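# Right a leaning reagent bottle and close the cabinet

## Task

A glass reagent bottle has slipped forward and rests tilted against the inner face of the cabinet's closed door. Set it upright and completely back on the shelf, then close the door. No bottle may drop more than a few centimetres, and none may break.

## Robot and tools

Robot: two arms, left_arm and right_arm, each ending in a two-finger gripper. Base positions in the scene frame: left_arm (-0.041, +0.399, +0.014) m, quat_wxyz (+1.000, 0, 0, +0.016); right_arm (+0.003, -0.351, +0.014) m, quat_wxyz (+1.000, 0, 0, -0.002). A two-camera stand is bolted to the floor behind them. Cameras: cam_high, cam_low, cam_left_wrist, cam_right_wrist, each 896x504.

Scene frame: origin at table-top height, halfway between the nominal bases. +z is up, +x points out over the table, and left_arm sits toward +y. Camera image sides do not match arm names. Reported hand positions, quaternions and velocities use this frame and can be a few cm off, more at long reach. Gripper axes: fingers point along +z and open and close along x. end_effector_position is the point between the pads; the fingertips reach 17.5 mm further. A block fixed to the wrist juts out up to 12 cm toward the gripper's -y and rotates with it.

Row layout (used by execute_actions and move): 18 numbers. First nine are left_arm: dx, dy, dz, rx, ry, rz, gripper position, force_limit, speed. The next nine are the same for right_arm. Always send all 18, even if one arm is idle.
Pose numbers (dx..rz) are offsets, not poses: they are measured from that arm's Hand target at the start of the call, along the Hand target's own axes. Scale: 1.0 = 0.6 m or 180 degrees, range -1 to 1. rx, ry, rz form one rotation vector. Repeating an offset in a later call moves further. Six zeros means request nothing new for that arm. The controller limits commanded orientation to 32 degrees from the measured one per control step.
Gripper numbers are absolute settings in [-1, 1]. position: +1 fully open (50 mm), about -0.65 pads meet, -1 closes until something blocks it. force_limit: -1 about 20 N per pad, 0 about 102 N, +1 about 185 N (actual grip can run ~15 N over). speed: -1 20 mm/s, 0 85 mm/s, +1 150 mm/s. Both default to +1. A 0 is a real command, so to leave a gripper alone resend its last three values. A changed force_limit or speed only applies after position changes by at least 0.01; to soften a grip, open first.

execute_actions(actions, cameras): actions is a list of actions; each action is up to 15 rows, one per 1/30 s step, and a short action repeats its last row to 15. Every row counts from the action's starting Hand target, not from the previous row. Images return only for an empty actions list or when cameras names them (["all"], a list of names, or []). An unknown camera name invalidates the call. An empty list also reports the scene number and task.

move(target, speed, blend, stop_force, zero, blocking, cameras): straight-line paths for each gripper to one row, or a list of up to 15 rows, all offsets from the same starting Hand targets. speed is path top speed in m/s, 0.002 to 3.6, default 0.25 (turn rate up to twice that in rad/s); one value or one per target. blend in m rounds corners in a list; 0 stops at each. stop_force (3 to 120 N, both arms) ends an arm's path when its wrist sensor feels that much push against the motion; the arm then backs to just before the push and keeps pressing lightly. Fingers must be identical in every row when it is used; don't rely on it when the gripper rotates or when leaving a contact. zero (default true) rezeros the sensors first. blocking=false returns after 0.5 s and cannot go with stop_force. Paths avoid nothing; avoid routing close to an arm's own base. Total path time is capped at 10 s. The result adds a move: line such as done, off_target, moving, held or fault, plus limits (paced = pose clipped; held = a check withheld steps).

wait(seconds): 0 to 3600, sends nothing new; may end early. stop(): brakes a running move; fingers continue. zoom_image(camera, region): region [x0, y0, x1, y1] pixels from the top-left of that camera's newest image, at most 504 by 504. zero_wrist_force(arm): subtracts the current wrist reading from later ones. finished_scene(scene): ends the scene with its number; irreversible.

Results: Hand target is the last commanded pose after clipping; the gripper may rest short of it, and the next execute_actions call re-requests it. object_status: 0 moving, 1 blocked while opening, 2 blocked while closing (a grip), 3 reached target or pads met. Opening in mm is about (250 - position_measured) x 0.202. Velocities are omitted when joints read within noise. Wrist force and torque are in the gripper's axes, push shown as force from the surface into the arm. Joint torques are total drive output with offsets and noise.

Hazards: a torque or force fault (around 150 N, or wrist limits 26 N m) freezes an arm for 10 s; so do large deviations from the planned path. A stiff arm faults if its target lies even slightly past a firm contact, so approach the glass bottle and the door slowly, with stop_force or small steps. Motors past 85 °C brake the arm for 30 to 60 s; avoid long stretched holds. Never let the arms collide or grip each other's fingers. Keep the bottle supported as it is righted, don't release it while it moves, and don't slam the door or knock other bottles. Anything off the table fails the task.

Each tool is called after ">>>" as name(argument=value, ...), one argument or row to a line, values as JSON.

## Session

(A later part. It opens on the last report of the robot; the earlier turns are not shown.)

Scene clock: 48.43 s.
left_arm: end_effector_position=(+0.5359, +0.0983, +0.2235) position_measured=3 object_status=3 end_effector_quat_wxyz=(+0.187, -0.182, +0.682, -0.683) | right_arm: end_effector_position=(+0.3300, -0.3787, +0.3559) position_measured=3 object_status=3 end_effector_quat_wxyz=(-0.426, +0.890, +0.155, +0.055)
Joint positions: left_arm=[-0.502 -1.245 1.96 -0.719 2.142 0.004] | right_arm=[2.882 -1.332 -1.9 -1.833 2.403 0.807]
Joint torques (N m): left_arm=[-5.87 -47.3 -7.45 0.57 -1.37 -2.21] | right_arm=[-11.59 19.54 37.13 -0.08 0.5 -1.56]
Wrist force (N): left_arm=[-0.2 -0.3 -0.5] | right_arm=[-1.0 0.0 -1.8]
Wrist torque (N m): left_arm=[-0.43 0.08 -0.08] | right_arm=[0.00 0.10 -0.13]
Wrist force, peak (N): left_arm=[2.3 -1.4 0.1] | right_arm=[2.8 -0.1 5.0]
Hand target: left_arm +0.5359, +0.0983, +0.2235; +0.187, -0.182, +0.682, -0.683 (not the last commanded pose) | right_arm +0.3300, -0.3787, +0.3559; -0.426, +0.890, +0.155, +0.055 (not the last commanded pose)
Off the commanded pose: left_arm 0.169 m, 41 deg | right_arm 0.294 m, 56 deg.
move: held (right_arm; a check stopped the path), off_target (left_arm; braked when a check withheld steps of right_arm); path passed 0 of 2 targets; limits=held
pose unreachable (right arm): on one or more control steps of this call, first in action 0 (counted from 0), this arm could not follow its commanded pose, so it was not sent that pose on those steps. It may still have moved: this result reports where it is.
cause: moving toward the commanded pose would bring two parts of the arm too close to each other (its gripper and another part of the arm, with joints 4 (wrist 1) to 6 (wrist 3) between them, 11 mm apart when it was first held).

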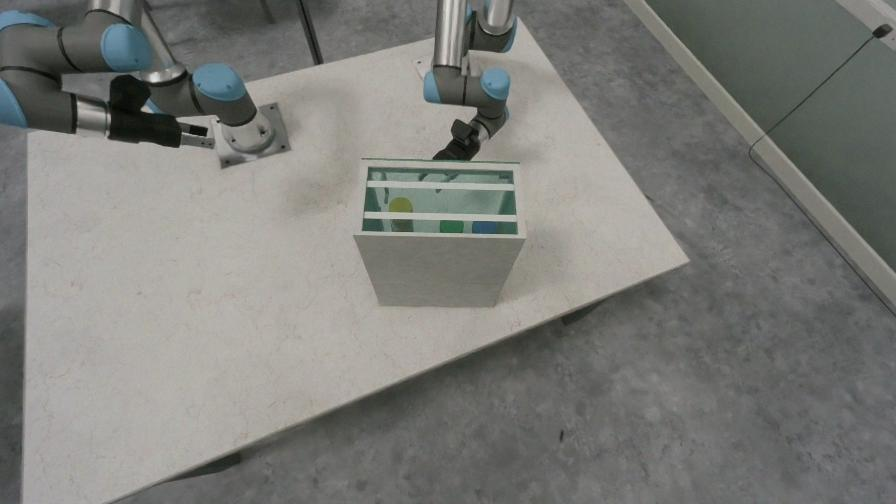

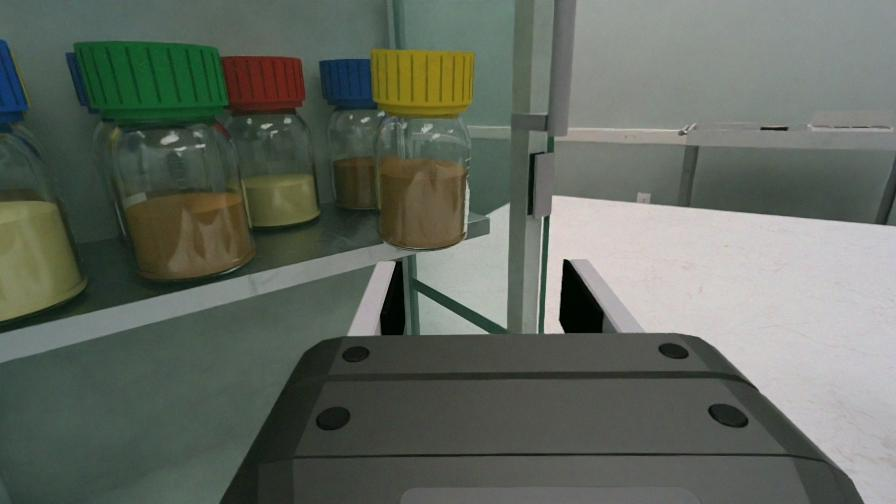

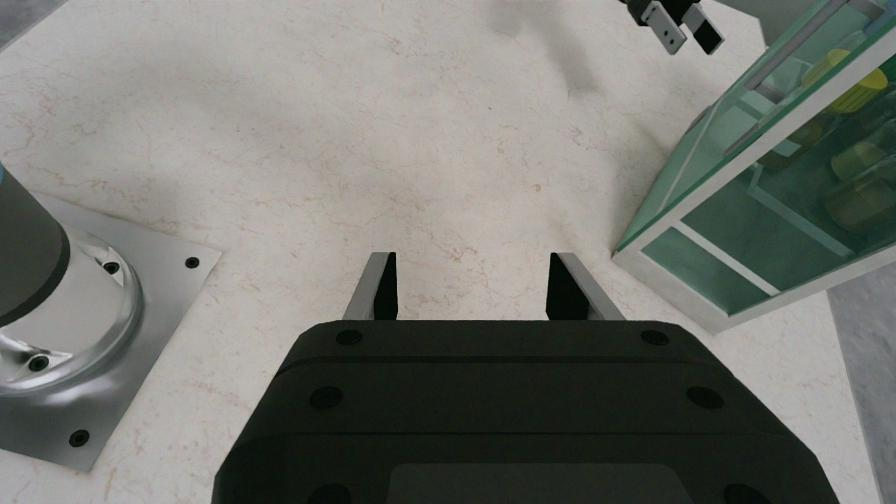

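>>> move(
  target=[0.195,-0.1858,0.0807,0,-0.2267,0,1,1,1,0.158,0.054,-0.006,-0.0575,0.185,0.158,1,1,1],
  speed=0.35,
  cameras=["cam_left_wrist", "cam_right_wrist"],
)

Scene clock: 51.37 s.
left_arm: end_effector_position=(+0.4585, -0.0026, +0.3344) position_measured=3 object_status=3 end_effector_quat_wxyz=(+0.413, -0.409, +0.574, -0.577) | right_arm: end_effector_position=(+0.4303, -0.3790, +0.3560) position_measured=3 object_status=3 end_effector_quat_wxyz=(-0.372, +0.881, -0.198, +0.214)
Joint positions: left_arm=[-1.262 -1.502 1.946 -0.455 0.671 0.011] | right_arm=[3.004 -1.226 -2.21 -0.669 2.264 2.097]
Joint torques (N m): left_arm=[-6.73 -12.81 -35.79 1.11 -1.7 -2.28] | right_arm=[11.02 23.11 18.37 6.01 -0.01 1.57]
Wrist force (N): left_arm=[-0.3 -0.2 -0.4] | right_arm=[-1.4 0.4 -1.8]
Wrist torque (N m): left_arm=[-0.42 0.08 -0.08] | right_arm=[0.06 0.19 -0.27]
Wrist force, peak (N): left_arm=[1.1 -1.2 -0.8] | right_arm=[-1.2 0.3 -2.3]
Hand target: left_arm +0.4585, -0.0026, +0.3344; +0.413, -0.409, +0.574, -0.577 | right_arm +0.4303, -0.3790, +0.3560; -0.372, +0.881, -0.198, +0.214
Off the commanded pose: left_arm 0.000 m, 0 deg | right_arm 0.000 m, 0 deg.
move: done

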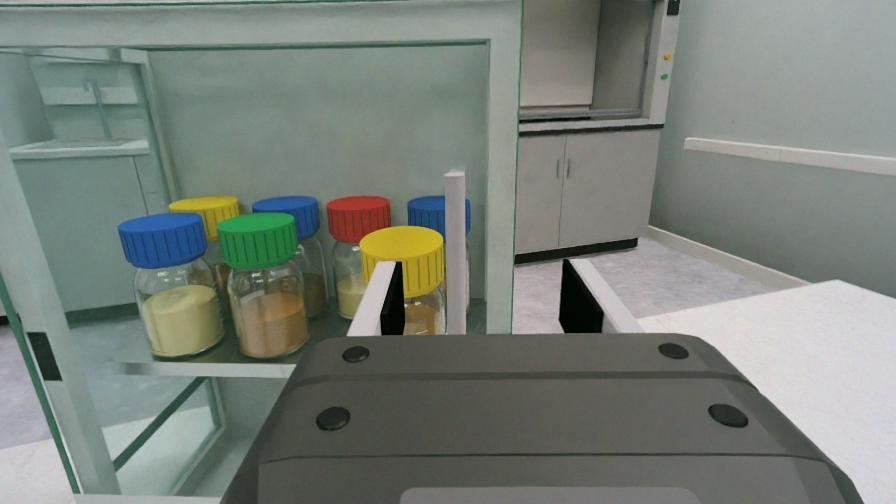

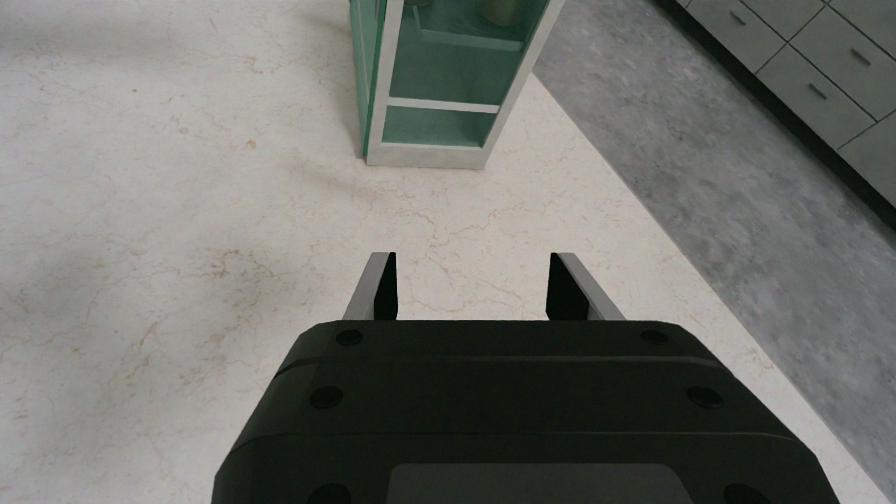

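>>> move(
  target=[-0.0133,0,0.0833,0,0,0,1,1,1,-0.1105,-0.1357,0.3723,0.2254,-0.0419,0.0648,-0.62,0,0],
  speed=0.25,
  cameras=["cam_high", "cam_left_wrist", "cam_right_wrist"],
)

Scene clock: 55.43 s.
left_arm: end_effector_position=(+0.5084, -0.0112, +0.3347) position_measured=3 object_status=3 end_effector_quat_wxyz=(+0.413, -0.409, +0.574, -0.577) | right_arm: end_effector_position=(+0.5076, -0.1652, +0.2600) position_measured=246 object_status=3 end_effector_quat_wxyz=(+0.685, -0.686, +0.174, -0.174)
Joint positions: left_arm=[-1.156 -1.409 1.839 -0.44 0.776 0.01] | right_arm=[3.39 -2.152 -2.232 1.241 2.4 3.14]
Joint torques (N m): left_arm=[6.51 -18.4 -36.14 1 1.56 -2.33] | right_arm=[11.62 21.58 20.27 3.78 -1.17 1.5]
Wrist force (N): left_arm=[0.1 -0.2 -0.4] | right_arm=[-1.0 -0.4 -3.6]
Wrist torque (N m): left_arm=[-0.41 0.02 -0.08] | right_arm=[-0.02 -0.02 -0.26]
Wrist force, peak (N): left_arm=[-0.2 -0.6 -0.7] | right_arm=[-0.8 -0.4 -3.9]
Hand target: left_arm +0.5084, -0.0112, +0.3347; +0.413, -0.409, +0.574, -0.577 | right_arm +0.5076, -0.1652, +0.2599; +0.685, -0.686, +0.174, -0.174
Off the commanded pose: left_arm 0.000 m, 0 deg | right_arm 0.000 m, 0 deg.
move: done

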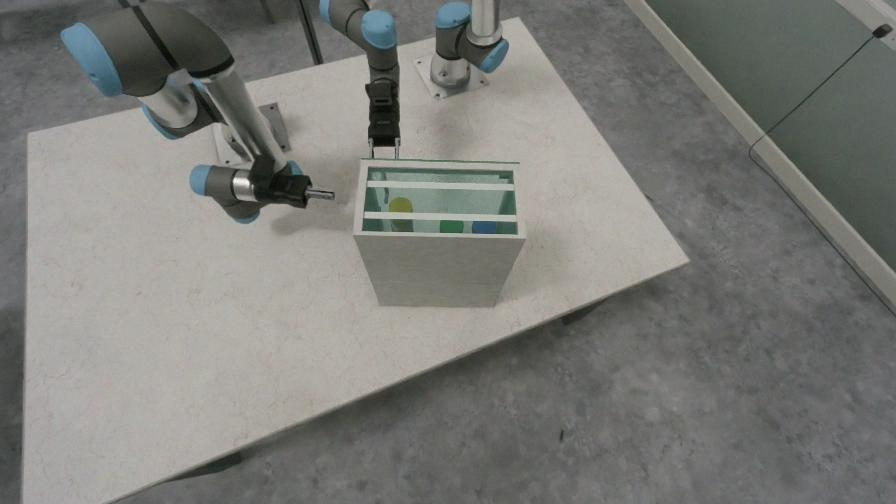

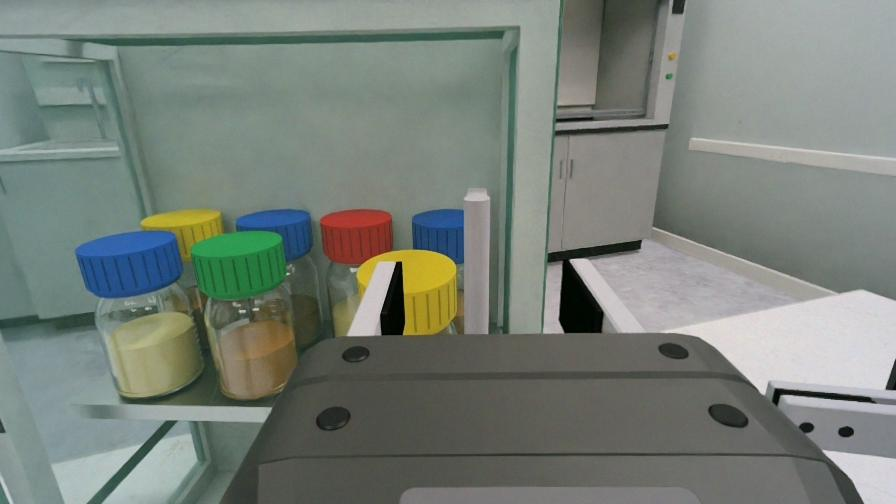

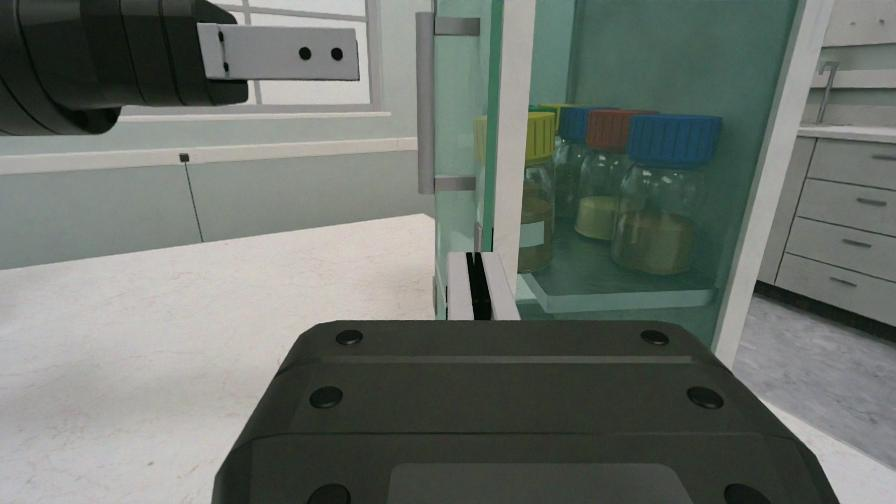

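>>> zoom_image(
  camera="cam_right_wrist",
  region=[400, 80, 740, 340],
)

>>> zoom_image(
  camera="cam_right_wrist",
  region=[420, 180, 560, 320],
)

Scaled by 1.482.

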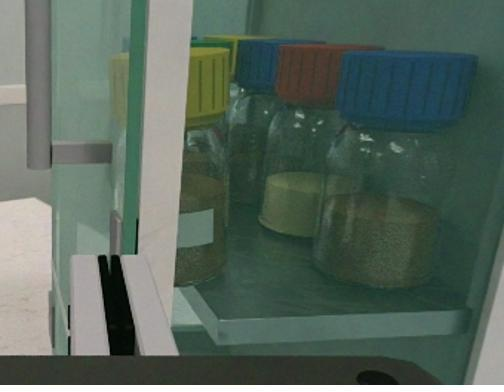

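Scaled by 3.600.

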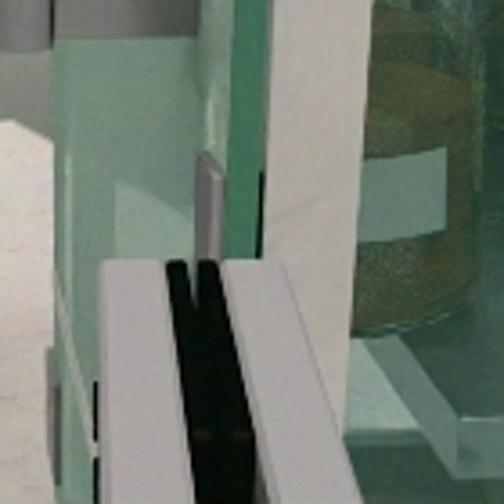

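>>> zoom_image(
  camera="cam_left_wrist",
  region=[340, 170, 620, 340],
)

Scaled by 1.800.

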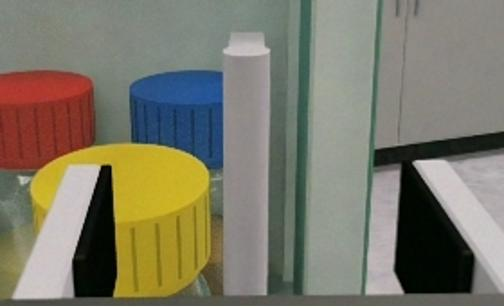

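>>> move(
  target=[0.0025,0.0078,0.08,0,0,0,1,1,1,0,0,0,0,0,0,-0.62,0,0],
  speed=0.1,
  stop_force=15,
  cameras=["cam_left_wrist", "cam_right_wrist"],
)

>>> zoom_image(
  camera="cam_left_wrist",
  region=[340, 170, 620, 340],
)

>>> zoom_image(
  camera="cam_right_wrist",
  region=[360, 0, 560, 220],
)

Scene clock: 59.80 s.
left_arm: end_effector_position=(+0.5534, -0.0282, +0.3304) position_measured=3 object_status=3 end_effector_quat_wxyz=(+0.413, -0.409, +0.574, -0.577) | right_arm: end_effector_position=(+0.5076, -0.1652, +0.2599) position_measured=246 object_status=3 end_effector_quat_wxyz=(+0.685, -0.686, +0.174, -0.174)
Joint positions: left_arm=[-1.085 -1.305 1.721 -0.425 0.847 0.009] | right_arm=[3.39 -2.153 -2.232 1.242 2.4 3.14]
Joint torques (N m): left_arm=[7.02 -22.57 -36.03 0.82 1.68 -2.24] | right_arm=[11.39 21.22 19.2 4.07 -1.15 1.6]
Wrist force (N): left_arm=[-0.1 -0.3 -0.2] | right_arm=[-0.8 -0.2 -3.6]
Wrist torque (N m): left_arm=[-0.42 0.05 -0.09] | right_arm=[0.01 -0.06 -0.26]
Wrist force, peak (N): left_arm=[0.0 -0.2 -1.2] | right_arm=[-1.2 -0.6 -3.9]
Hand target: left_arm +0.5534, -0.0282, +0.3304; +0.413, -0.409, +0.574, -0.577 | right_arm +0.5076, -0.1652, +0.2599; +0.685, -0.686, +0.174, -0.174
Off the commanded pose: left_arm 0.000 m, 0 deg | right_arm 0.000 m, 0 deg.
move: done

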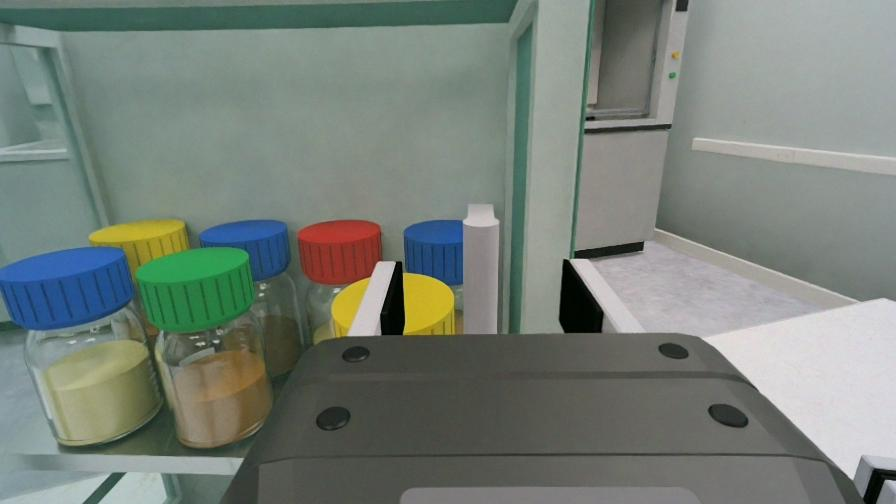

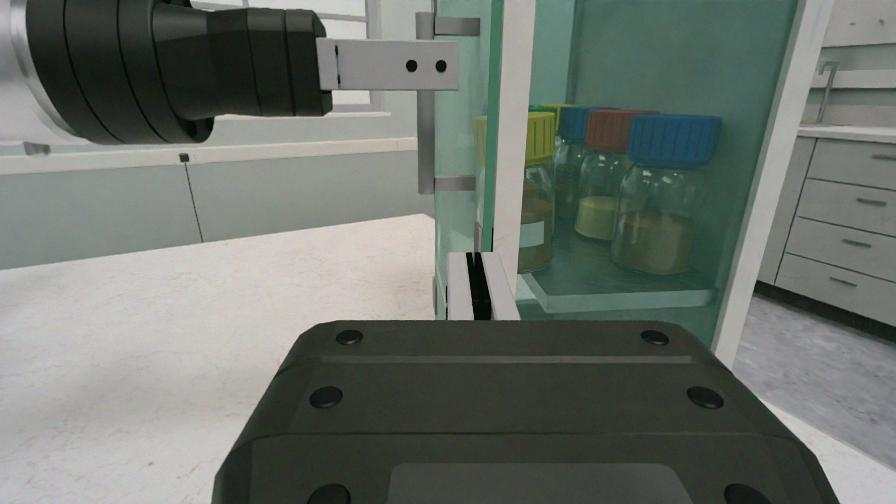

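Scaled by 1.800.

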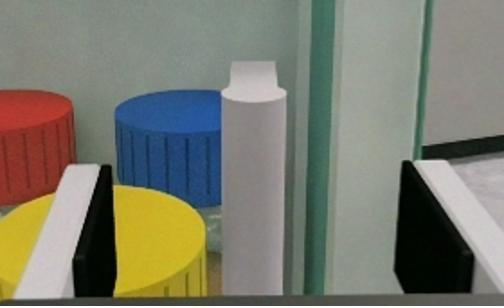

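Scaled by 2.291.

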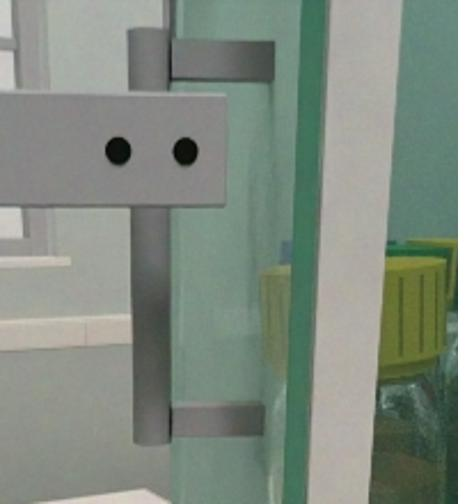

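>>> execute_actions(
  actions=[
    [[0,0,0,0,0,0,-1,-0.85,-0.5,0,0,0,0,0,0,-0.62,0,0]],
    [[0,0,0,0,0,0,-1,-0.85,-0.5,0,0,0,0,0,0,-0.62,0,0]],
  ],
  cameras=["cam_left_wrist"],
)

Scene clock: 61.30 s.
left_arm: end_effector_position=(+0.5534, -0.0281, +0.3304) position_measured=203 object_status=2 end_effector_quat_wxyz=(+0.413, -0.409, +0.574, -0.577) | right_arm: end_effector_position=(+0.5076, -0.1652, +0.2599) position_measured=246 object_status=3 end_effector_quat_wxyz=(+0.685, -0.686, +0.174, -0.174)
Joint positions: left_arm=[-1.085 -1.305 1.721 -0.425 0.847 0.009] | right_arm=[3.39 -2.153 -2.232 1.242 2.4 3.14]
Joint torques (N m): left_arm=[-29.59 -23.03 -35.95 -5.83 9.35 -2.27] | right_arm=[11.93 21.17 18.88 4.02 -1.16 1.41]
Wrist force (N): left_arm=[-31.0 0.1 1.9] | right_arm=[-0.8 -0.4 -3.7]
Wrist torque (N m): left_arm=[-0.37 -0.11 -0.12] | right_arm=[-0.02 -0.06 -0.25]
Wrist force, peak (N): left_arm=[-31.0 0.1 1.9] | right_arm=[-0.9 -0.3 -3.9]
Hand target: left_arm +0.5534, -0.0282, +0.3304; +0.413, -0.409, +0.574, -0.577 | right_arm +0.5076, -0.1652, +0.2599; +0.685, -0.686, +0.174, -0.174
Off the commanded pose: left_arm 0.000 m, 0 deg | right_arm 0.000 m, 0 deg.

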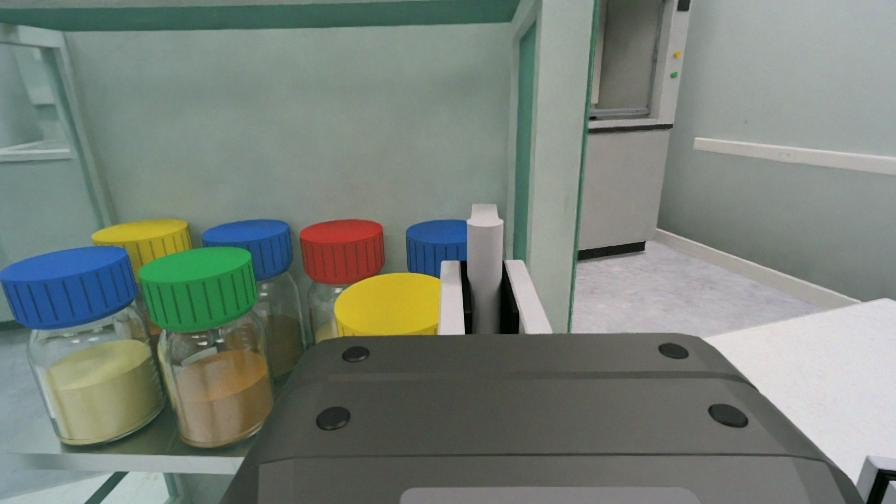

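>>> execute_actions(
  actions=[
    [[-0.0017,0,0,0,0,0,-1,-0.85,-0.5,0,0,0,0,0,0,-0.62,0,0]],
  ],
)

Scene clock: 62.30 s.
left_arm: end_effector_position=(+0.5537, -0.0273, +0.3304) position_measured=203 object_status=2 end_effector_quat_wxyz=(+0.413, -0.409, +0.574, -0.577) | right_arm: end_effector_position=(+0.5076, -0.1652, +0.2599) position_measured=246 object_status=3 end_effector_quat_wxyz=(+0.685, -0.686, +0.174, -0.174)
Joint positions: left_arm=[-1.083 -1.306 1.722 -0.426 0.849 0.009] | right_arm=[3.39 -2.153 -2.232 1.242 2.4 3.14]
Joint torques (N m): left_arm=[1.31 -47.81 -13.17 -4.62 2.48 -2.16] | right_arm=[11.5 20.83 19.34 3.98 -1.21 1.43]
Wrist force (N): left_arm=[-7.7 -0.7 0.5] | right_arm=[-0.8 -0.6 -3.9]
Wrist torque (N m): left_arm=[-0.37 -0.01 -0.11] | right_arm=[-0.05 -0.05 -0.26]
Wrist force, peak (N): left_arm=[-34.4 0.4 2.6] | right_arm=[-0.8 -0.6 -3.9]
Hand target: left_arm +0.5537, -0.0272, +0.3304; +0.413, -0.409, +0.574, -0.577 | right_arm +0.5076, -0.1652, +0.2599; +0.685, -0.686, +0.174, -0.174
Off the commanded pose: left_arm 0.000 m, 0 deg | right_arm 0.000 m, 0 deg.

>>> move(
  target=[0,0,0,0,0,0,-1,-0.85,-0.5,-0.0053,0.0333,0.117,0,0,0,-0.62,0,0],
  speed=0.15,
  cameras=["cam_right_wrist"],
)

>>> zoom_image(
  camera="cam_right_wrist",
  region=[420, 140, 600, 320],
)

Scene clock: 68.00 s.
left_arm: end_effector_position=(+0.5537, -0.0272, +0.3304) position_measured=203 object_status=2 end_effector_quat_wxyz=(+0.413, -0.409, +0.574, -0.577) | right_arm: end_effector_position=(+0.5382, -0.1021, +0.2399) position_measured=246 object_status=3 end_effector_quat_wxyz=(+0.685, -0.686, +0.174, -0.174)
Joint positions: left_arm=[-1.083 -1.306 1.722 -0.425 0.849 0.009] | right_arm=[3.525 -2.236 -2.144 1.237 2.265 3.141]
Joint torques (N m): left_arm=[3.01 -47.1 -12.36 -0.25 0.23 -2.35] | right_arm=[11.42 25.31 20.02 -0.39 -1.05 1.48]
Wrist force (N): left_arm=[-4.9 -2.5 -0.1] | right_arm=[-1.2 -0.5 -3.7]
Wrist torque (N m): left_arm=[-0.66 -0.18 -0.12] | right_arm=[-0.04 0.00 -0.27]
Wrist force, peak (N): left_arm=[-7.8 -0.9 0.2] | right_arm=[-0.8 -0.8 -4.8]
Hand target: left_arm +0.5537, -0.0272, +0.3304; +0.413, -0.409, +0.574, -0.577 | right_arm +0.5383, -0.1019, +0.2399; +0.685, -0.686, +0.174, -0.174
Off the commanded pose: left_arm 0.000 m, 0 deg | right_arm 0.000 m, 0 deg.
move: done

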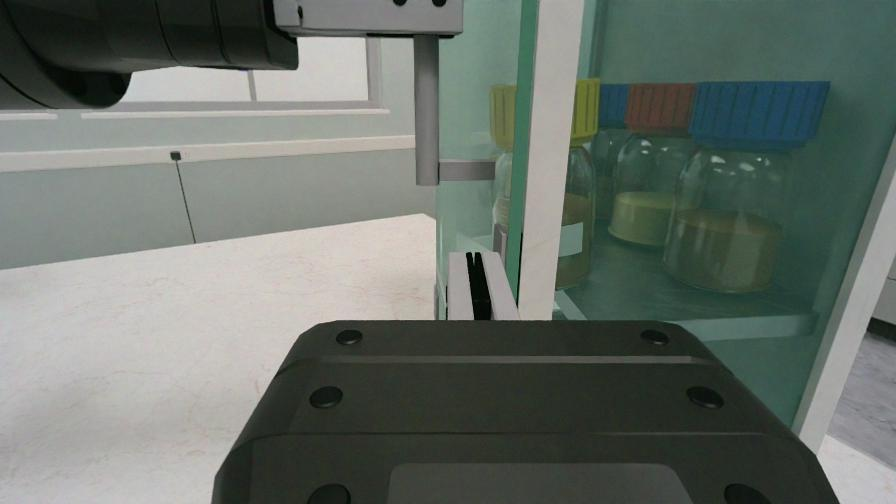

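Scaled by 2.800.

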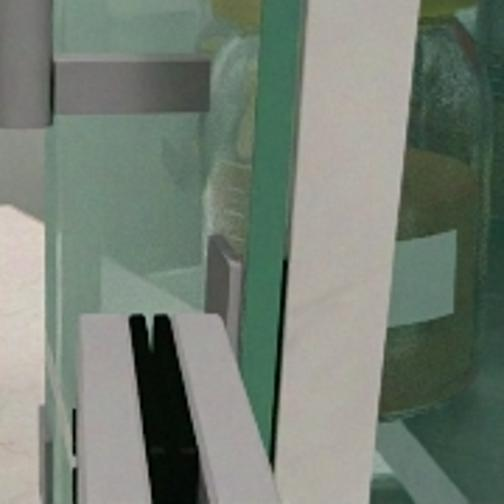

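>>> move(
  target=[-0.002,0,-0.0158,0,0.0111,0,-1,-0.85,-0.5,0,0,0,0,0,0,-0.62,0,0],
  speed=0.05,
  cameras=["cam_right_wrist"],
)

>>> zoom_image(
  camera="cam_right_wrist",
  region=[420, 60, 620, 320],
)

Scene clock: 69.63 s.
left_arm: end_effector_position=(+0.5452, -0.0230, +0.3303) position_measured=203 object_status=2 end_effector_quat_wxyz=(+0.403, -0.399, +0.581, -0.584) | right_arm: end_effector_position=(+0.5383, -0.1019, +0.2399) position_measured=246 object_status=3 end_effector_quat_wxyz=(+0.685, -0.686, +0.174, -0.174)
Joint positions: left_arm=[-1.08 -1.335 1.76 -0.434 0.887 0.008] | right_arm=[3.525 -2.236 -2.143 1.237 2.265 3.141]
Joint torques (N m): left_arm=[-15.16 -44.65 -15.35 -5.95 9.08 -0.98] | right_arm=[11.56 24.35 19.38 -0.35 -1.07 1.46]
Wrist force (N): left_arm=[-28.1 -3.1 6.2] | right_arm=[-1.0 -0.6 -3.6]
Wrist torque (N m): left_arm=[-0.67 -0.31 -0.12] | right_arm=[-0.07 -0.03 -0.27]
Wrist force, peak (N): left_arm=[-28.1 -3.1 6.2] | right_arm=[-1.0 -0.6 -3.9]
Hand target: left_arm +0.5451, -0.0230, +0.3303; +0.403, -0.399, +0.581, -0.584 | right_arm +0.5383, -0.1019, +0.2399; +0.685, -0.686, +0.174, -0.174
Off the commanded pose: left_arm 0.000 m, 0 deg | right_arm 0.000 m, 0 deg.
move: done

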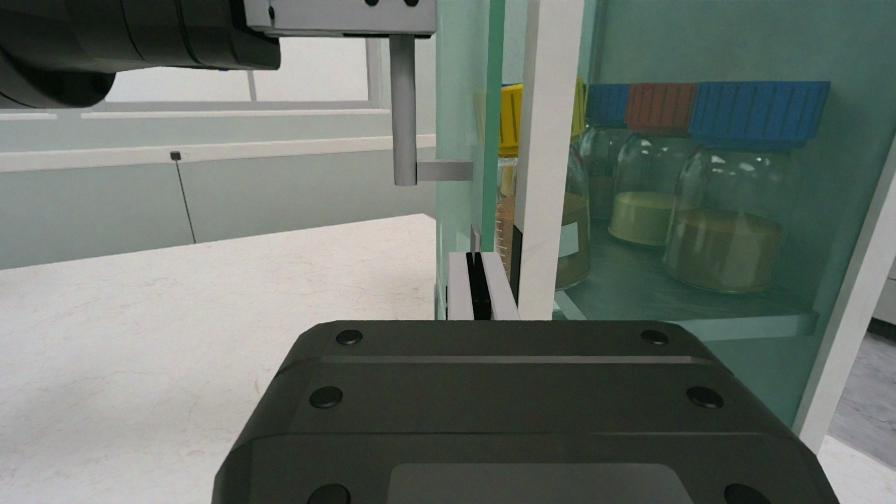

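Scaled by 1.938.

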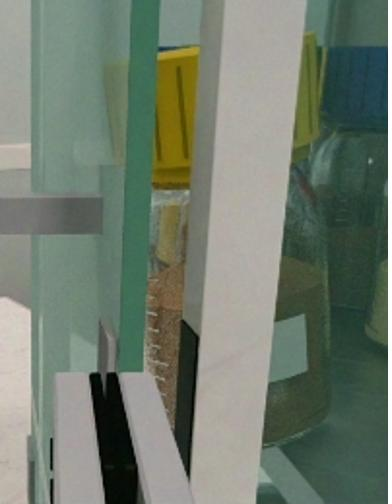

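>>> move(
  target=[-0.0055,0,-0.016,0,0.0111,0,-1,-0.85,-0.5,0,0,0,0,0,0,-0.62,0,0],
  speed=0.05,
  cameras=["cam_right_wrist"],
)

>>> zoom_image(
  camera="cam_right_wrist",
  region=[420, 60, 620, 320],
)

Scene clock: 71.17 s.
left_arm: end_effector_position=(+0.5373, -0.0166, +0.3303) position_measured=203 object_status=2 end_effector_quat_wxyz=(+0.393, -0.389, +0.588, -0.591) | right_arm: end_effector_position=(+0.5383, -0.1019, +0.2399) position_measured=246 object_status=3 end_effector_quat_wxyz=(+0.685, -0.686, +0.174, -0.174)
Joint positions: left_arm=[-1.072 -1.365 1.798 -0.441 0.93 0.008] | right_arm=[3.525 -2.236 -2.143 1.237 2.265 3.141]
Joint torques (N m): left_arm=[9.5 -43.46 -10.06 -4.22 1.2 -1.79] | right_arm=[11.65 24.17 19.66 -0.28 -1.15 1.47]
Wrist force (N): left_arm=[3.6 -4.3 -0.8] | right_arm=[-1.0 -0.5 -3.5]
Wrist torque (N m): left_arm=[-0.56 -0.19 -0.13] | right_arm=[-0.05 -0.02 -0.28]
Wrist force, peak (N): left_arm=[-30.0 -3.2 6.6] | right_arm=[-1.1 -0.6 -3.8]
Hand target: left_arm +0.5373, -0.0165, +0.3303; +0.393, -0.389, +0.588, -0.591 | right_arm +0.5383, -0.1019, +0.2399; +0.685, -0.686, +0.174, -0.174
Off the commanded pose: left_arm 0.000 m, 0 deg | right_arm 0.000 m, 0 deg.
move: done

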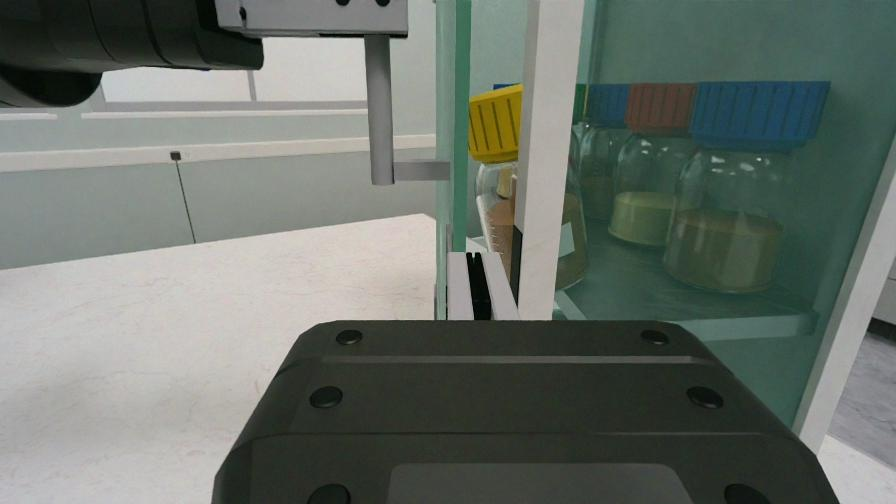

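Scaled by 1.938.

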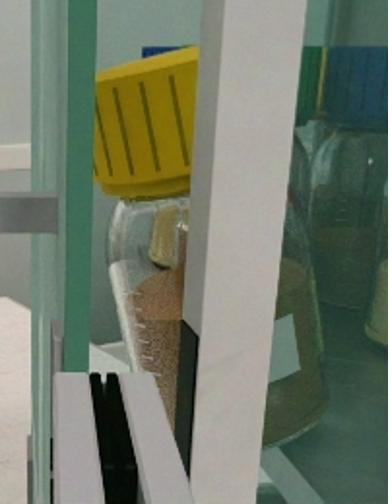

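>>> move(
  target=[-0.0028,0,-0.0119,0,0.0083,0,-1,-0.85,-0.5,0.0073,0,0.0013,0,0,0,-0.62,0,0],
  speed=0.05,
  cameras=["cam_right_wrist"],
)

>>> zoom_image(
  camera="cam_right_wrist",
  region=[400, 60, 600, 320],
)

Scene clock: 72.80 s.
left_arm: end_effector_position=(+0.5314, -0.0122, +0.3302) position_measured=203 object_status=2 end_effector_quat_wxyz=(+0.385, -0.381, +0.593, -0.596) | right_arm: end_effector_position=(+0.5425, -0.1033, +0.2399) position_measured=246 object_status=3 end_effector_quat_wxyz=(+0.685, -0.686, +0.174, -0.174)
Joint positions: left_arm=[-1.066 -1.387 1.825 -0.446 0.962 0.008] | right_arm=[3.518 -2.24 -2.131 1.229 2.272 3.141]
Joint torques (N m): left_arm=[14.75 -42.65 -8.1 -3.63 -1 -2.3] | right_arm=[-11.77 25.04 20.89 -0.26 1.21 1.25]
Wrist force (N): left_arm=[11.3 -6.1 -2.1] | right_arm=[-1.0 -0.5 -3.5]
Wrist torque (N m): left_arm=[-0.65 -0.17 -0.13] | right_arm=[-0.05 -0.03 -0.27]
Wrist force, peak (N): left_arm=[11.3 -6.1 -2.1] | right_arm=[-1.1 -0.5 -3.9]
Hand target: left_arm +0.5314, -0.0122, +0.3302; +0.385, -0.381, +0.593, -0.596 | right_arm +0.5425, -0.1033, +0.2399; +0.685, -0.686, +0.174, -0.174
Off the commanded pose: left_arm 0.000 m, 0 deg | right_arm 0.000 m, 0 deg.
move: done

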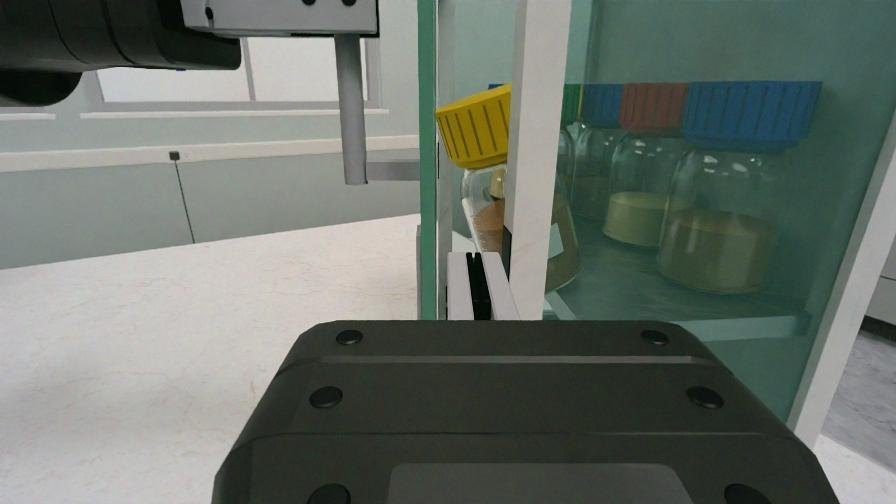

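Scaled by 1.938.

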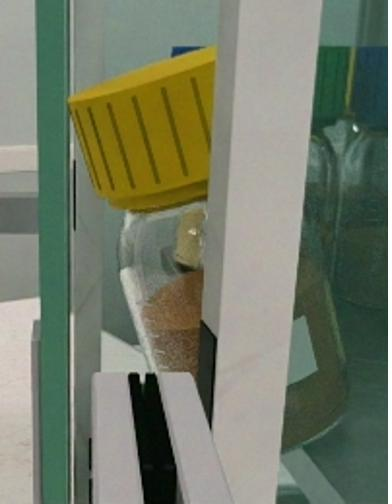

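>>> move(
  target=[0.0008,0,0,0,0,0,-1,-0.85,-0.5,0.0017,0,0.1133,0,0,0,-0.62,0,0],
  speed=0.05,
  stop_force=6,
  cameras=["cam_right_wrist", "cam_left_wrist"],
)

>>> zoom_image(
  camera="cam_right_wrist",
  region=[380, 20, 680, 320],
)

Scene clock: 76.67 s.
left_arm: end_effector_position=(+0.5313, -0.0124, +0.3303) position_measured=203 object_status=2 end_effector_quat_wxyz=(+0.385, -0.381, +0.593, -0.596) | right_arm: end_effector_position=(+0.5758, -0.0441, +0.2398) position_measured=246 object_status=3 end_effector_quat_wxyz=(+0.685, -0.686, +0.174, -0.174)
Joint positions: left_arm=[-1.066 -1.387 1.825 -0.446 0.962 0.008] | right_arm=[3.616 -2.282 -2.012 1.151 2.174 3.141]
Joint torques (N m): left_arm=[5.77 -37.4 -15.27 -2 0.27 -0.05] | right_arm=[11.79 28.07 22.14 -0.26 -1.12 0.97]
Wrist force (N): left_arm=[4.6 -4.2 -1.1] | right_arm=[-0.8 -0.5 -3.8]
Wrist torque (N m): left_arm=[-0.58 -0.16 -0.12] | right_arm=[-0.06 -0.06 -0.26]
Wrist force, peak (N): left_arm=[11.8 -6.1 -2.0] | right_arm=[-1.0 -0.5 -4.4]
Hand target: left_arm +0.5313, -0.0124, +0.3303; +0.385, -0.381, +0.593, -0.596 | right_arm +0.5758, -0.0441, +0.2398; +0.685, -0.686, +0.174, -0.174
Off the commanded pose: left_arm 0.000 m, 0 deg | right_arm 0.000 m, 0 deg.
move: contact (left_arm)
Images, in order (width x height): cam_left_wrist 896x504, cam_right_wrist 896x504.

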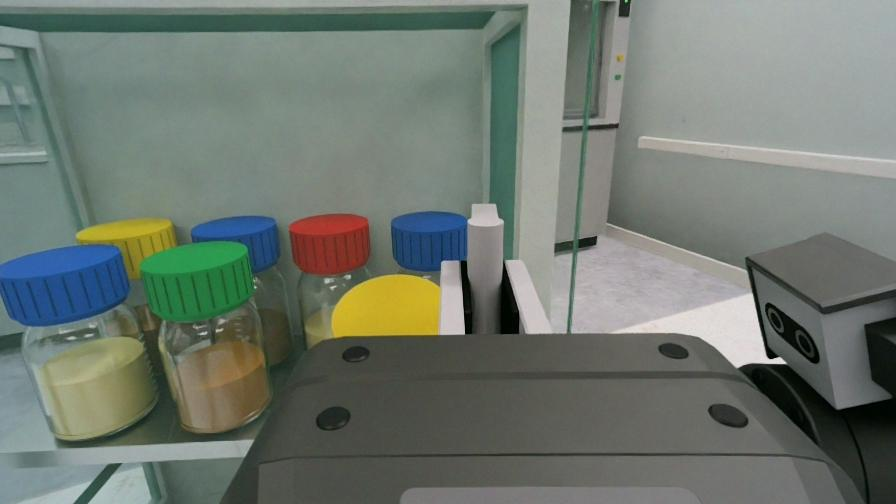

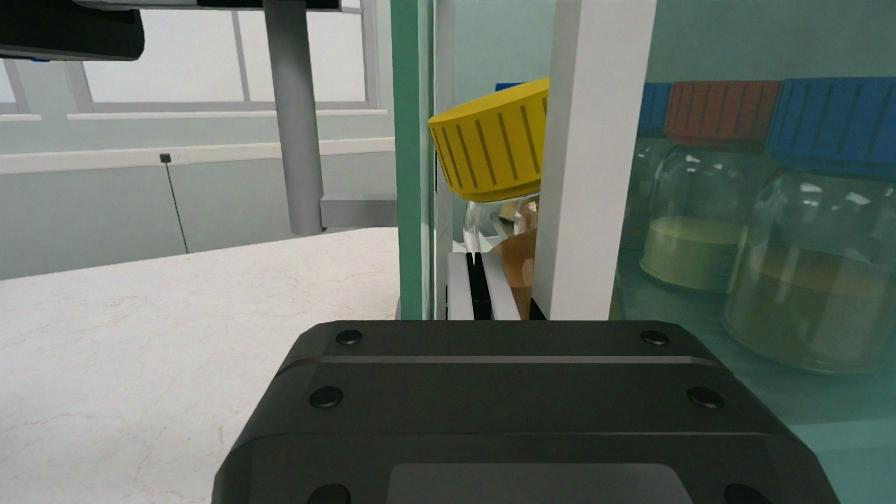

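Scaled by 1.680.

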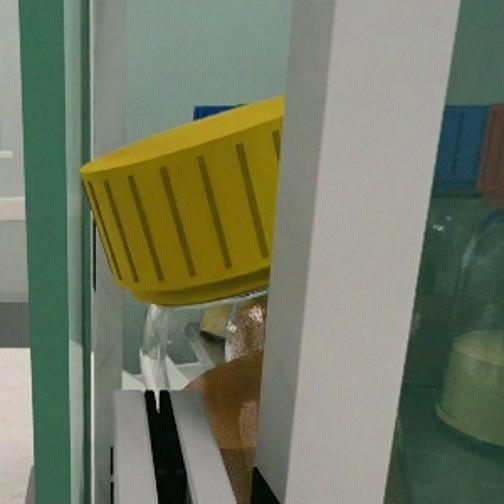

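>>> move(
  target=[
    [0,0,0,0,0,0,-1,-0.85,-0.5,0,0,-0.02,0,0,0,-0.62,0,0],
    [0,0,0,0,0,0,-1,-0.85,-0.5,-0.005,-0.0533,-0.012,0,-0.0278,0,-0.62,0,0],
  ],
  speed=0.06,
  cameras=["cam_right_wrist"],
)

>>> zoom_image(
  camera="cam_right_wrist",
  region=[380, 60, 640, 320],
)

Scene clock: 96.27 s.
left_arm: end_effector_position=(+0.5313, -0.0124, +0.3303) position_measured=203 object_status=2 end_effector_quat_wxyz=(+0.385, -0.381, +0.593, -0.596) | right_arm: end_effector_position=(+0.5697, -0.0489, +0.2718) position_measured=246 object_status=3 end_effector_quat_wxyz=(+0.692, -0.693, +0.144, -0.144)
Joint positions: left_arm=[-1.066 -1.387 1.825 -0.446 0.962 0.008] | right_arm=[3.572 -2.222 -1.981 1.06 2.306 3.141]
Joint torques (N m): left_arm=[6.28 -42.42 -10.12 -2.04 0.42 -0.05] | right_arm=[-11.91 56.51 23.03 -0.54 1.39 -1.6]
Wrist force (N): left_arm=[4.9 -4.3 -0.9] | right_arm=[-1.0 -0.3 -3.6]
Wrist torque (N m): left_arm=[-0.59 -0.20 -0.13] | right_arm=[0.00 -0.04 -0.23]
Wrist force, peak (N): left_arm=[5.2 -4.6 -0.9] | right_arm=[-0.9 -0.9 -4.2]
Hand target: left_arm +0.5313, -0.0124, +0.3303; +0.385, -0.381, +0.593, -0.596 | right_arm +0.5697, -0.0489, +0.2718; +0.692, -0.693, +0.144, -0.144
Off the commanded pose: left_arm 0.000 m, 0 deg | right_arm 0.000 m, 0 deg.
move: done

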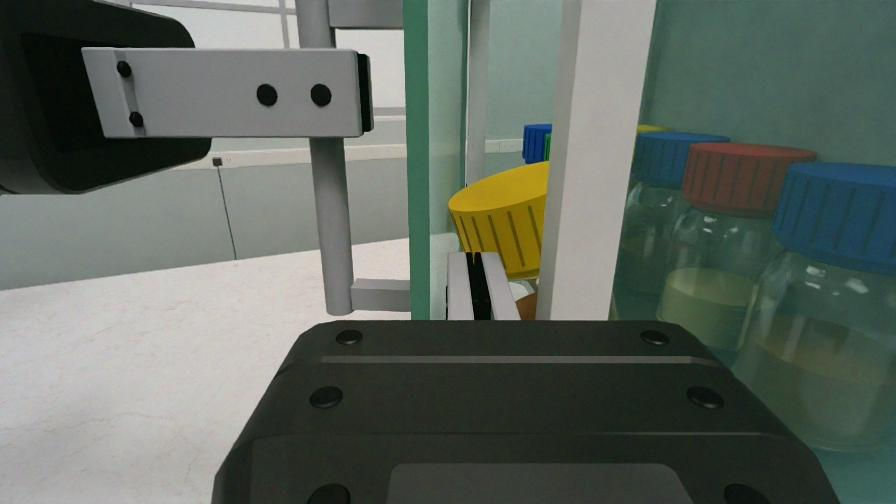

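Scaled by 1.938.

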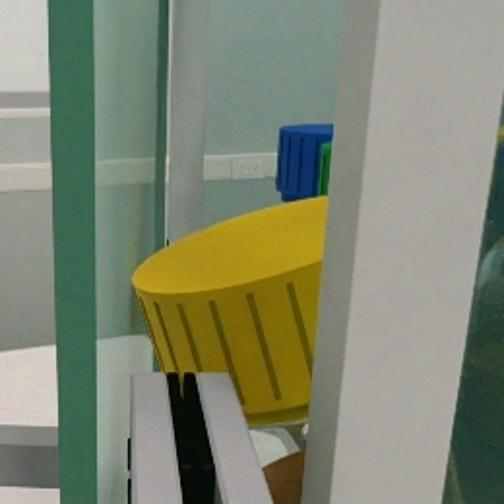

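>>> move(
  target=[0,0,0,0,0,0,-1,-0.85,-0.5,0,0,0.015,0,0,0,-0.62,0,0],
  speed=0.03,
  stop_force=5,
)

>>> move(
  target=[0,0,0,0,0,0,-1,-0.85,-0.5,0.0107,0,0.0043,0,0.0389,0,-0.62,0,0],
  speed=0.03,
  stop_force=8,
  cameras=["cam_right_wrist"],
)

>>> zoom_image(
  camera="cam_right_wrist",
  region=[380, 60, 640, 320],
)

Scene clock: 98.70 s.
left_arm: end_effector_position=(+0.5313, -0.0124, +0.3303) position_measured=203 object_status=2 end_effector_quat_wxyz=(+0.385, -0.381, +0.593, -0.596) | right_arm: end_effector_position=(+0.5733, -0.0407, +0.2718) position_measured=246 object_status=3 end_effector_quat_wxyz=(+0.692, -0.693, +0.144, -0.144)
Joint positions: left_arm=[-1.066 -1.387 1.825 -0.446 0.962 0.008] | right_arm=[3.585 -2.228 -1.966 1.052 2.293 3.141]
Joint torques (N m): left_arm=[6.11 -42.88 -10.14 -2.26 0.28 0.03] | right_arm=[11.89 27.77 23.57 -0.42 -1.26 -0.18]
Wrist force (N): left_arm=[4.6 -4.2 -1.1] | right_arm=[-1.1 -0.4 -3.5]
Wrist torque (N m): left_arm=[-0.57 -0.15 -0.13] | right_arm=[-0.01 -0.02 -0.23]
Wrist force, peak (N): left_arm=[5.3 -4.4 -1.0] | right_arm=[-1.1 -0.5 -3.9]
Hand target: left_arm +0.5313, -0.0124, +0.3303; +0.385, -0.381, +0.593, -0.596 | right_arm +0.5733, -0.0407, +0.2718; +0.692, -0.693, +0.144, -0.144
Off the commanded pose: left_arm 0.000 m, 0 deg | right_arm 0.000 m, 0 deg.
move: done

Scene clock: 101.60 s.
left_arm: end_effector_position=(+0.5313, -0.0124, +0.3303) position_measured=203 object_status=2 end_effector_quat_wxyz=(+0.385, -0.381, +0.593, -0.596) | right_arm: end_effector_position=(+0.5802, -0.0409, +0.2718) position_measured=246 object_status=3 end_effector_quat_wxyz=(+0.682, -0.683, +0.186, -0.186)
Joint positions: left_arm=[-1.066 -1.387 1.825 -0.446 0.962 0.008] | right_arm=[3.635 -2.204 -2.023 1.084 2.12 3.141]
Joint torques (N m): left_arm=[6.11 -42.48 -10.09 -2.43 0.32 -0.01] | right_arm=[11.27 54.95 4.4 4.39 -1.26 0.81]
Wrist force (N): left_arm=[5.0 -4.3 -1.0] | right_arm=[-1.5 -0.4 -4.2]
Wrist torque (N m): left_arm=[-0.58 -0.20 -0.13] | right_arm=[-0.02 -0.01 -0.23]
Wrist force, peak (N): left_arm=[5.0 -4.6 -0.9] | right_arm=[-1.1 -0.6 -4.4]
Hand target: left_arm +0.5313, -0.0124, +0.3303; +0.385, -0.381, +0.593, -0.596 | right_arm +0.5802, -0.0409, +0.2718; +0.682, -0.683, +0.186, -0.186
Off the commanded pose: left_arm 0.000 m, 0 deg | right_arm 0.000 m, 0 deg.
move: done

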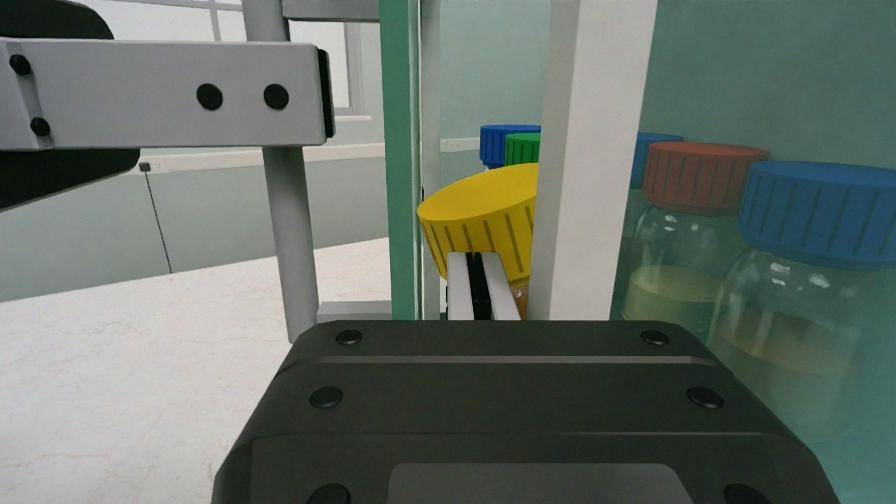

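Scaled by 1.938.

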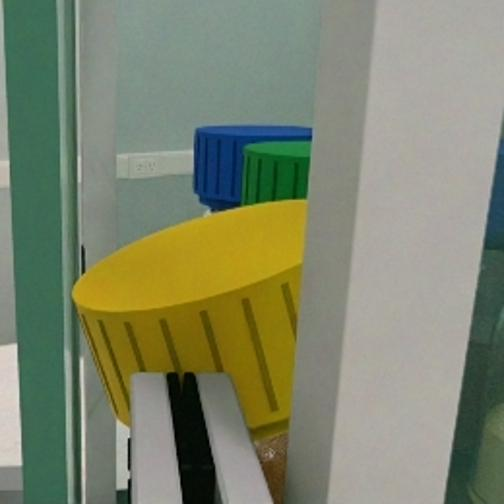

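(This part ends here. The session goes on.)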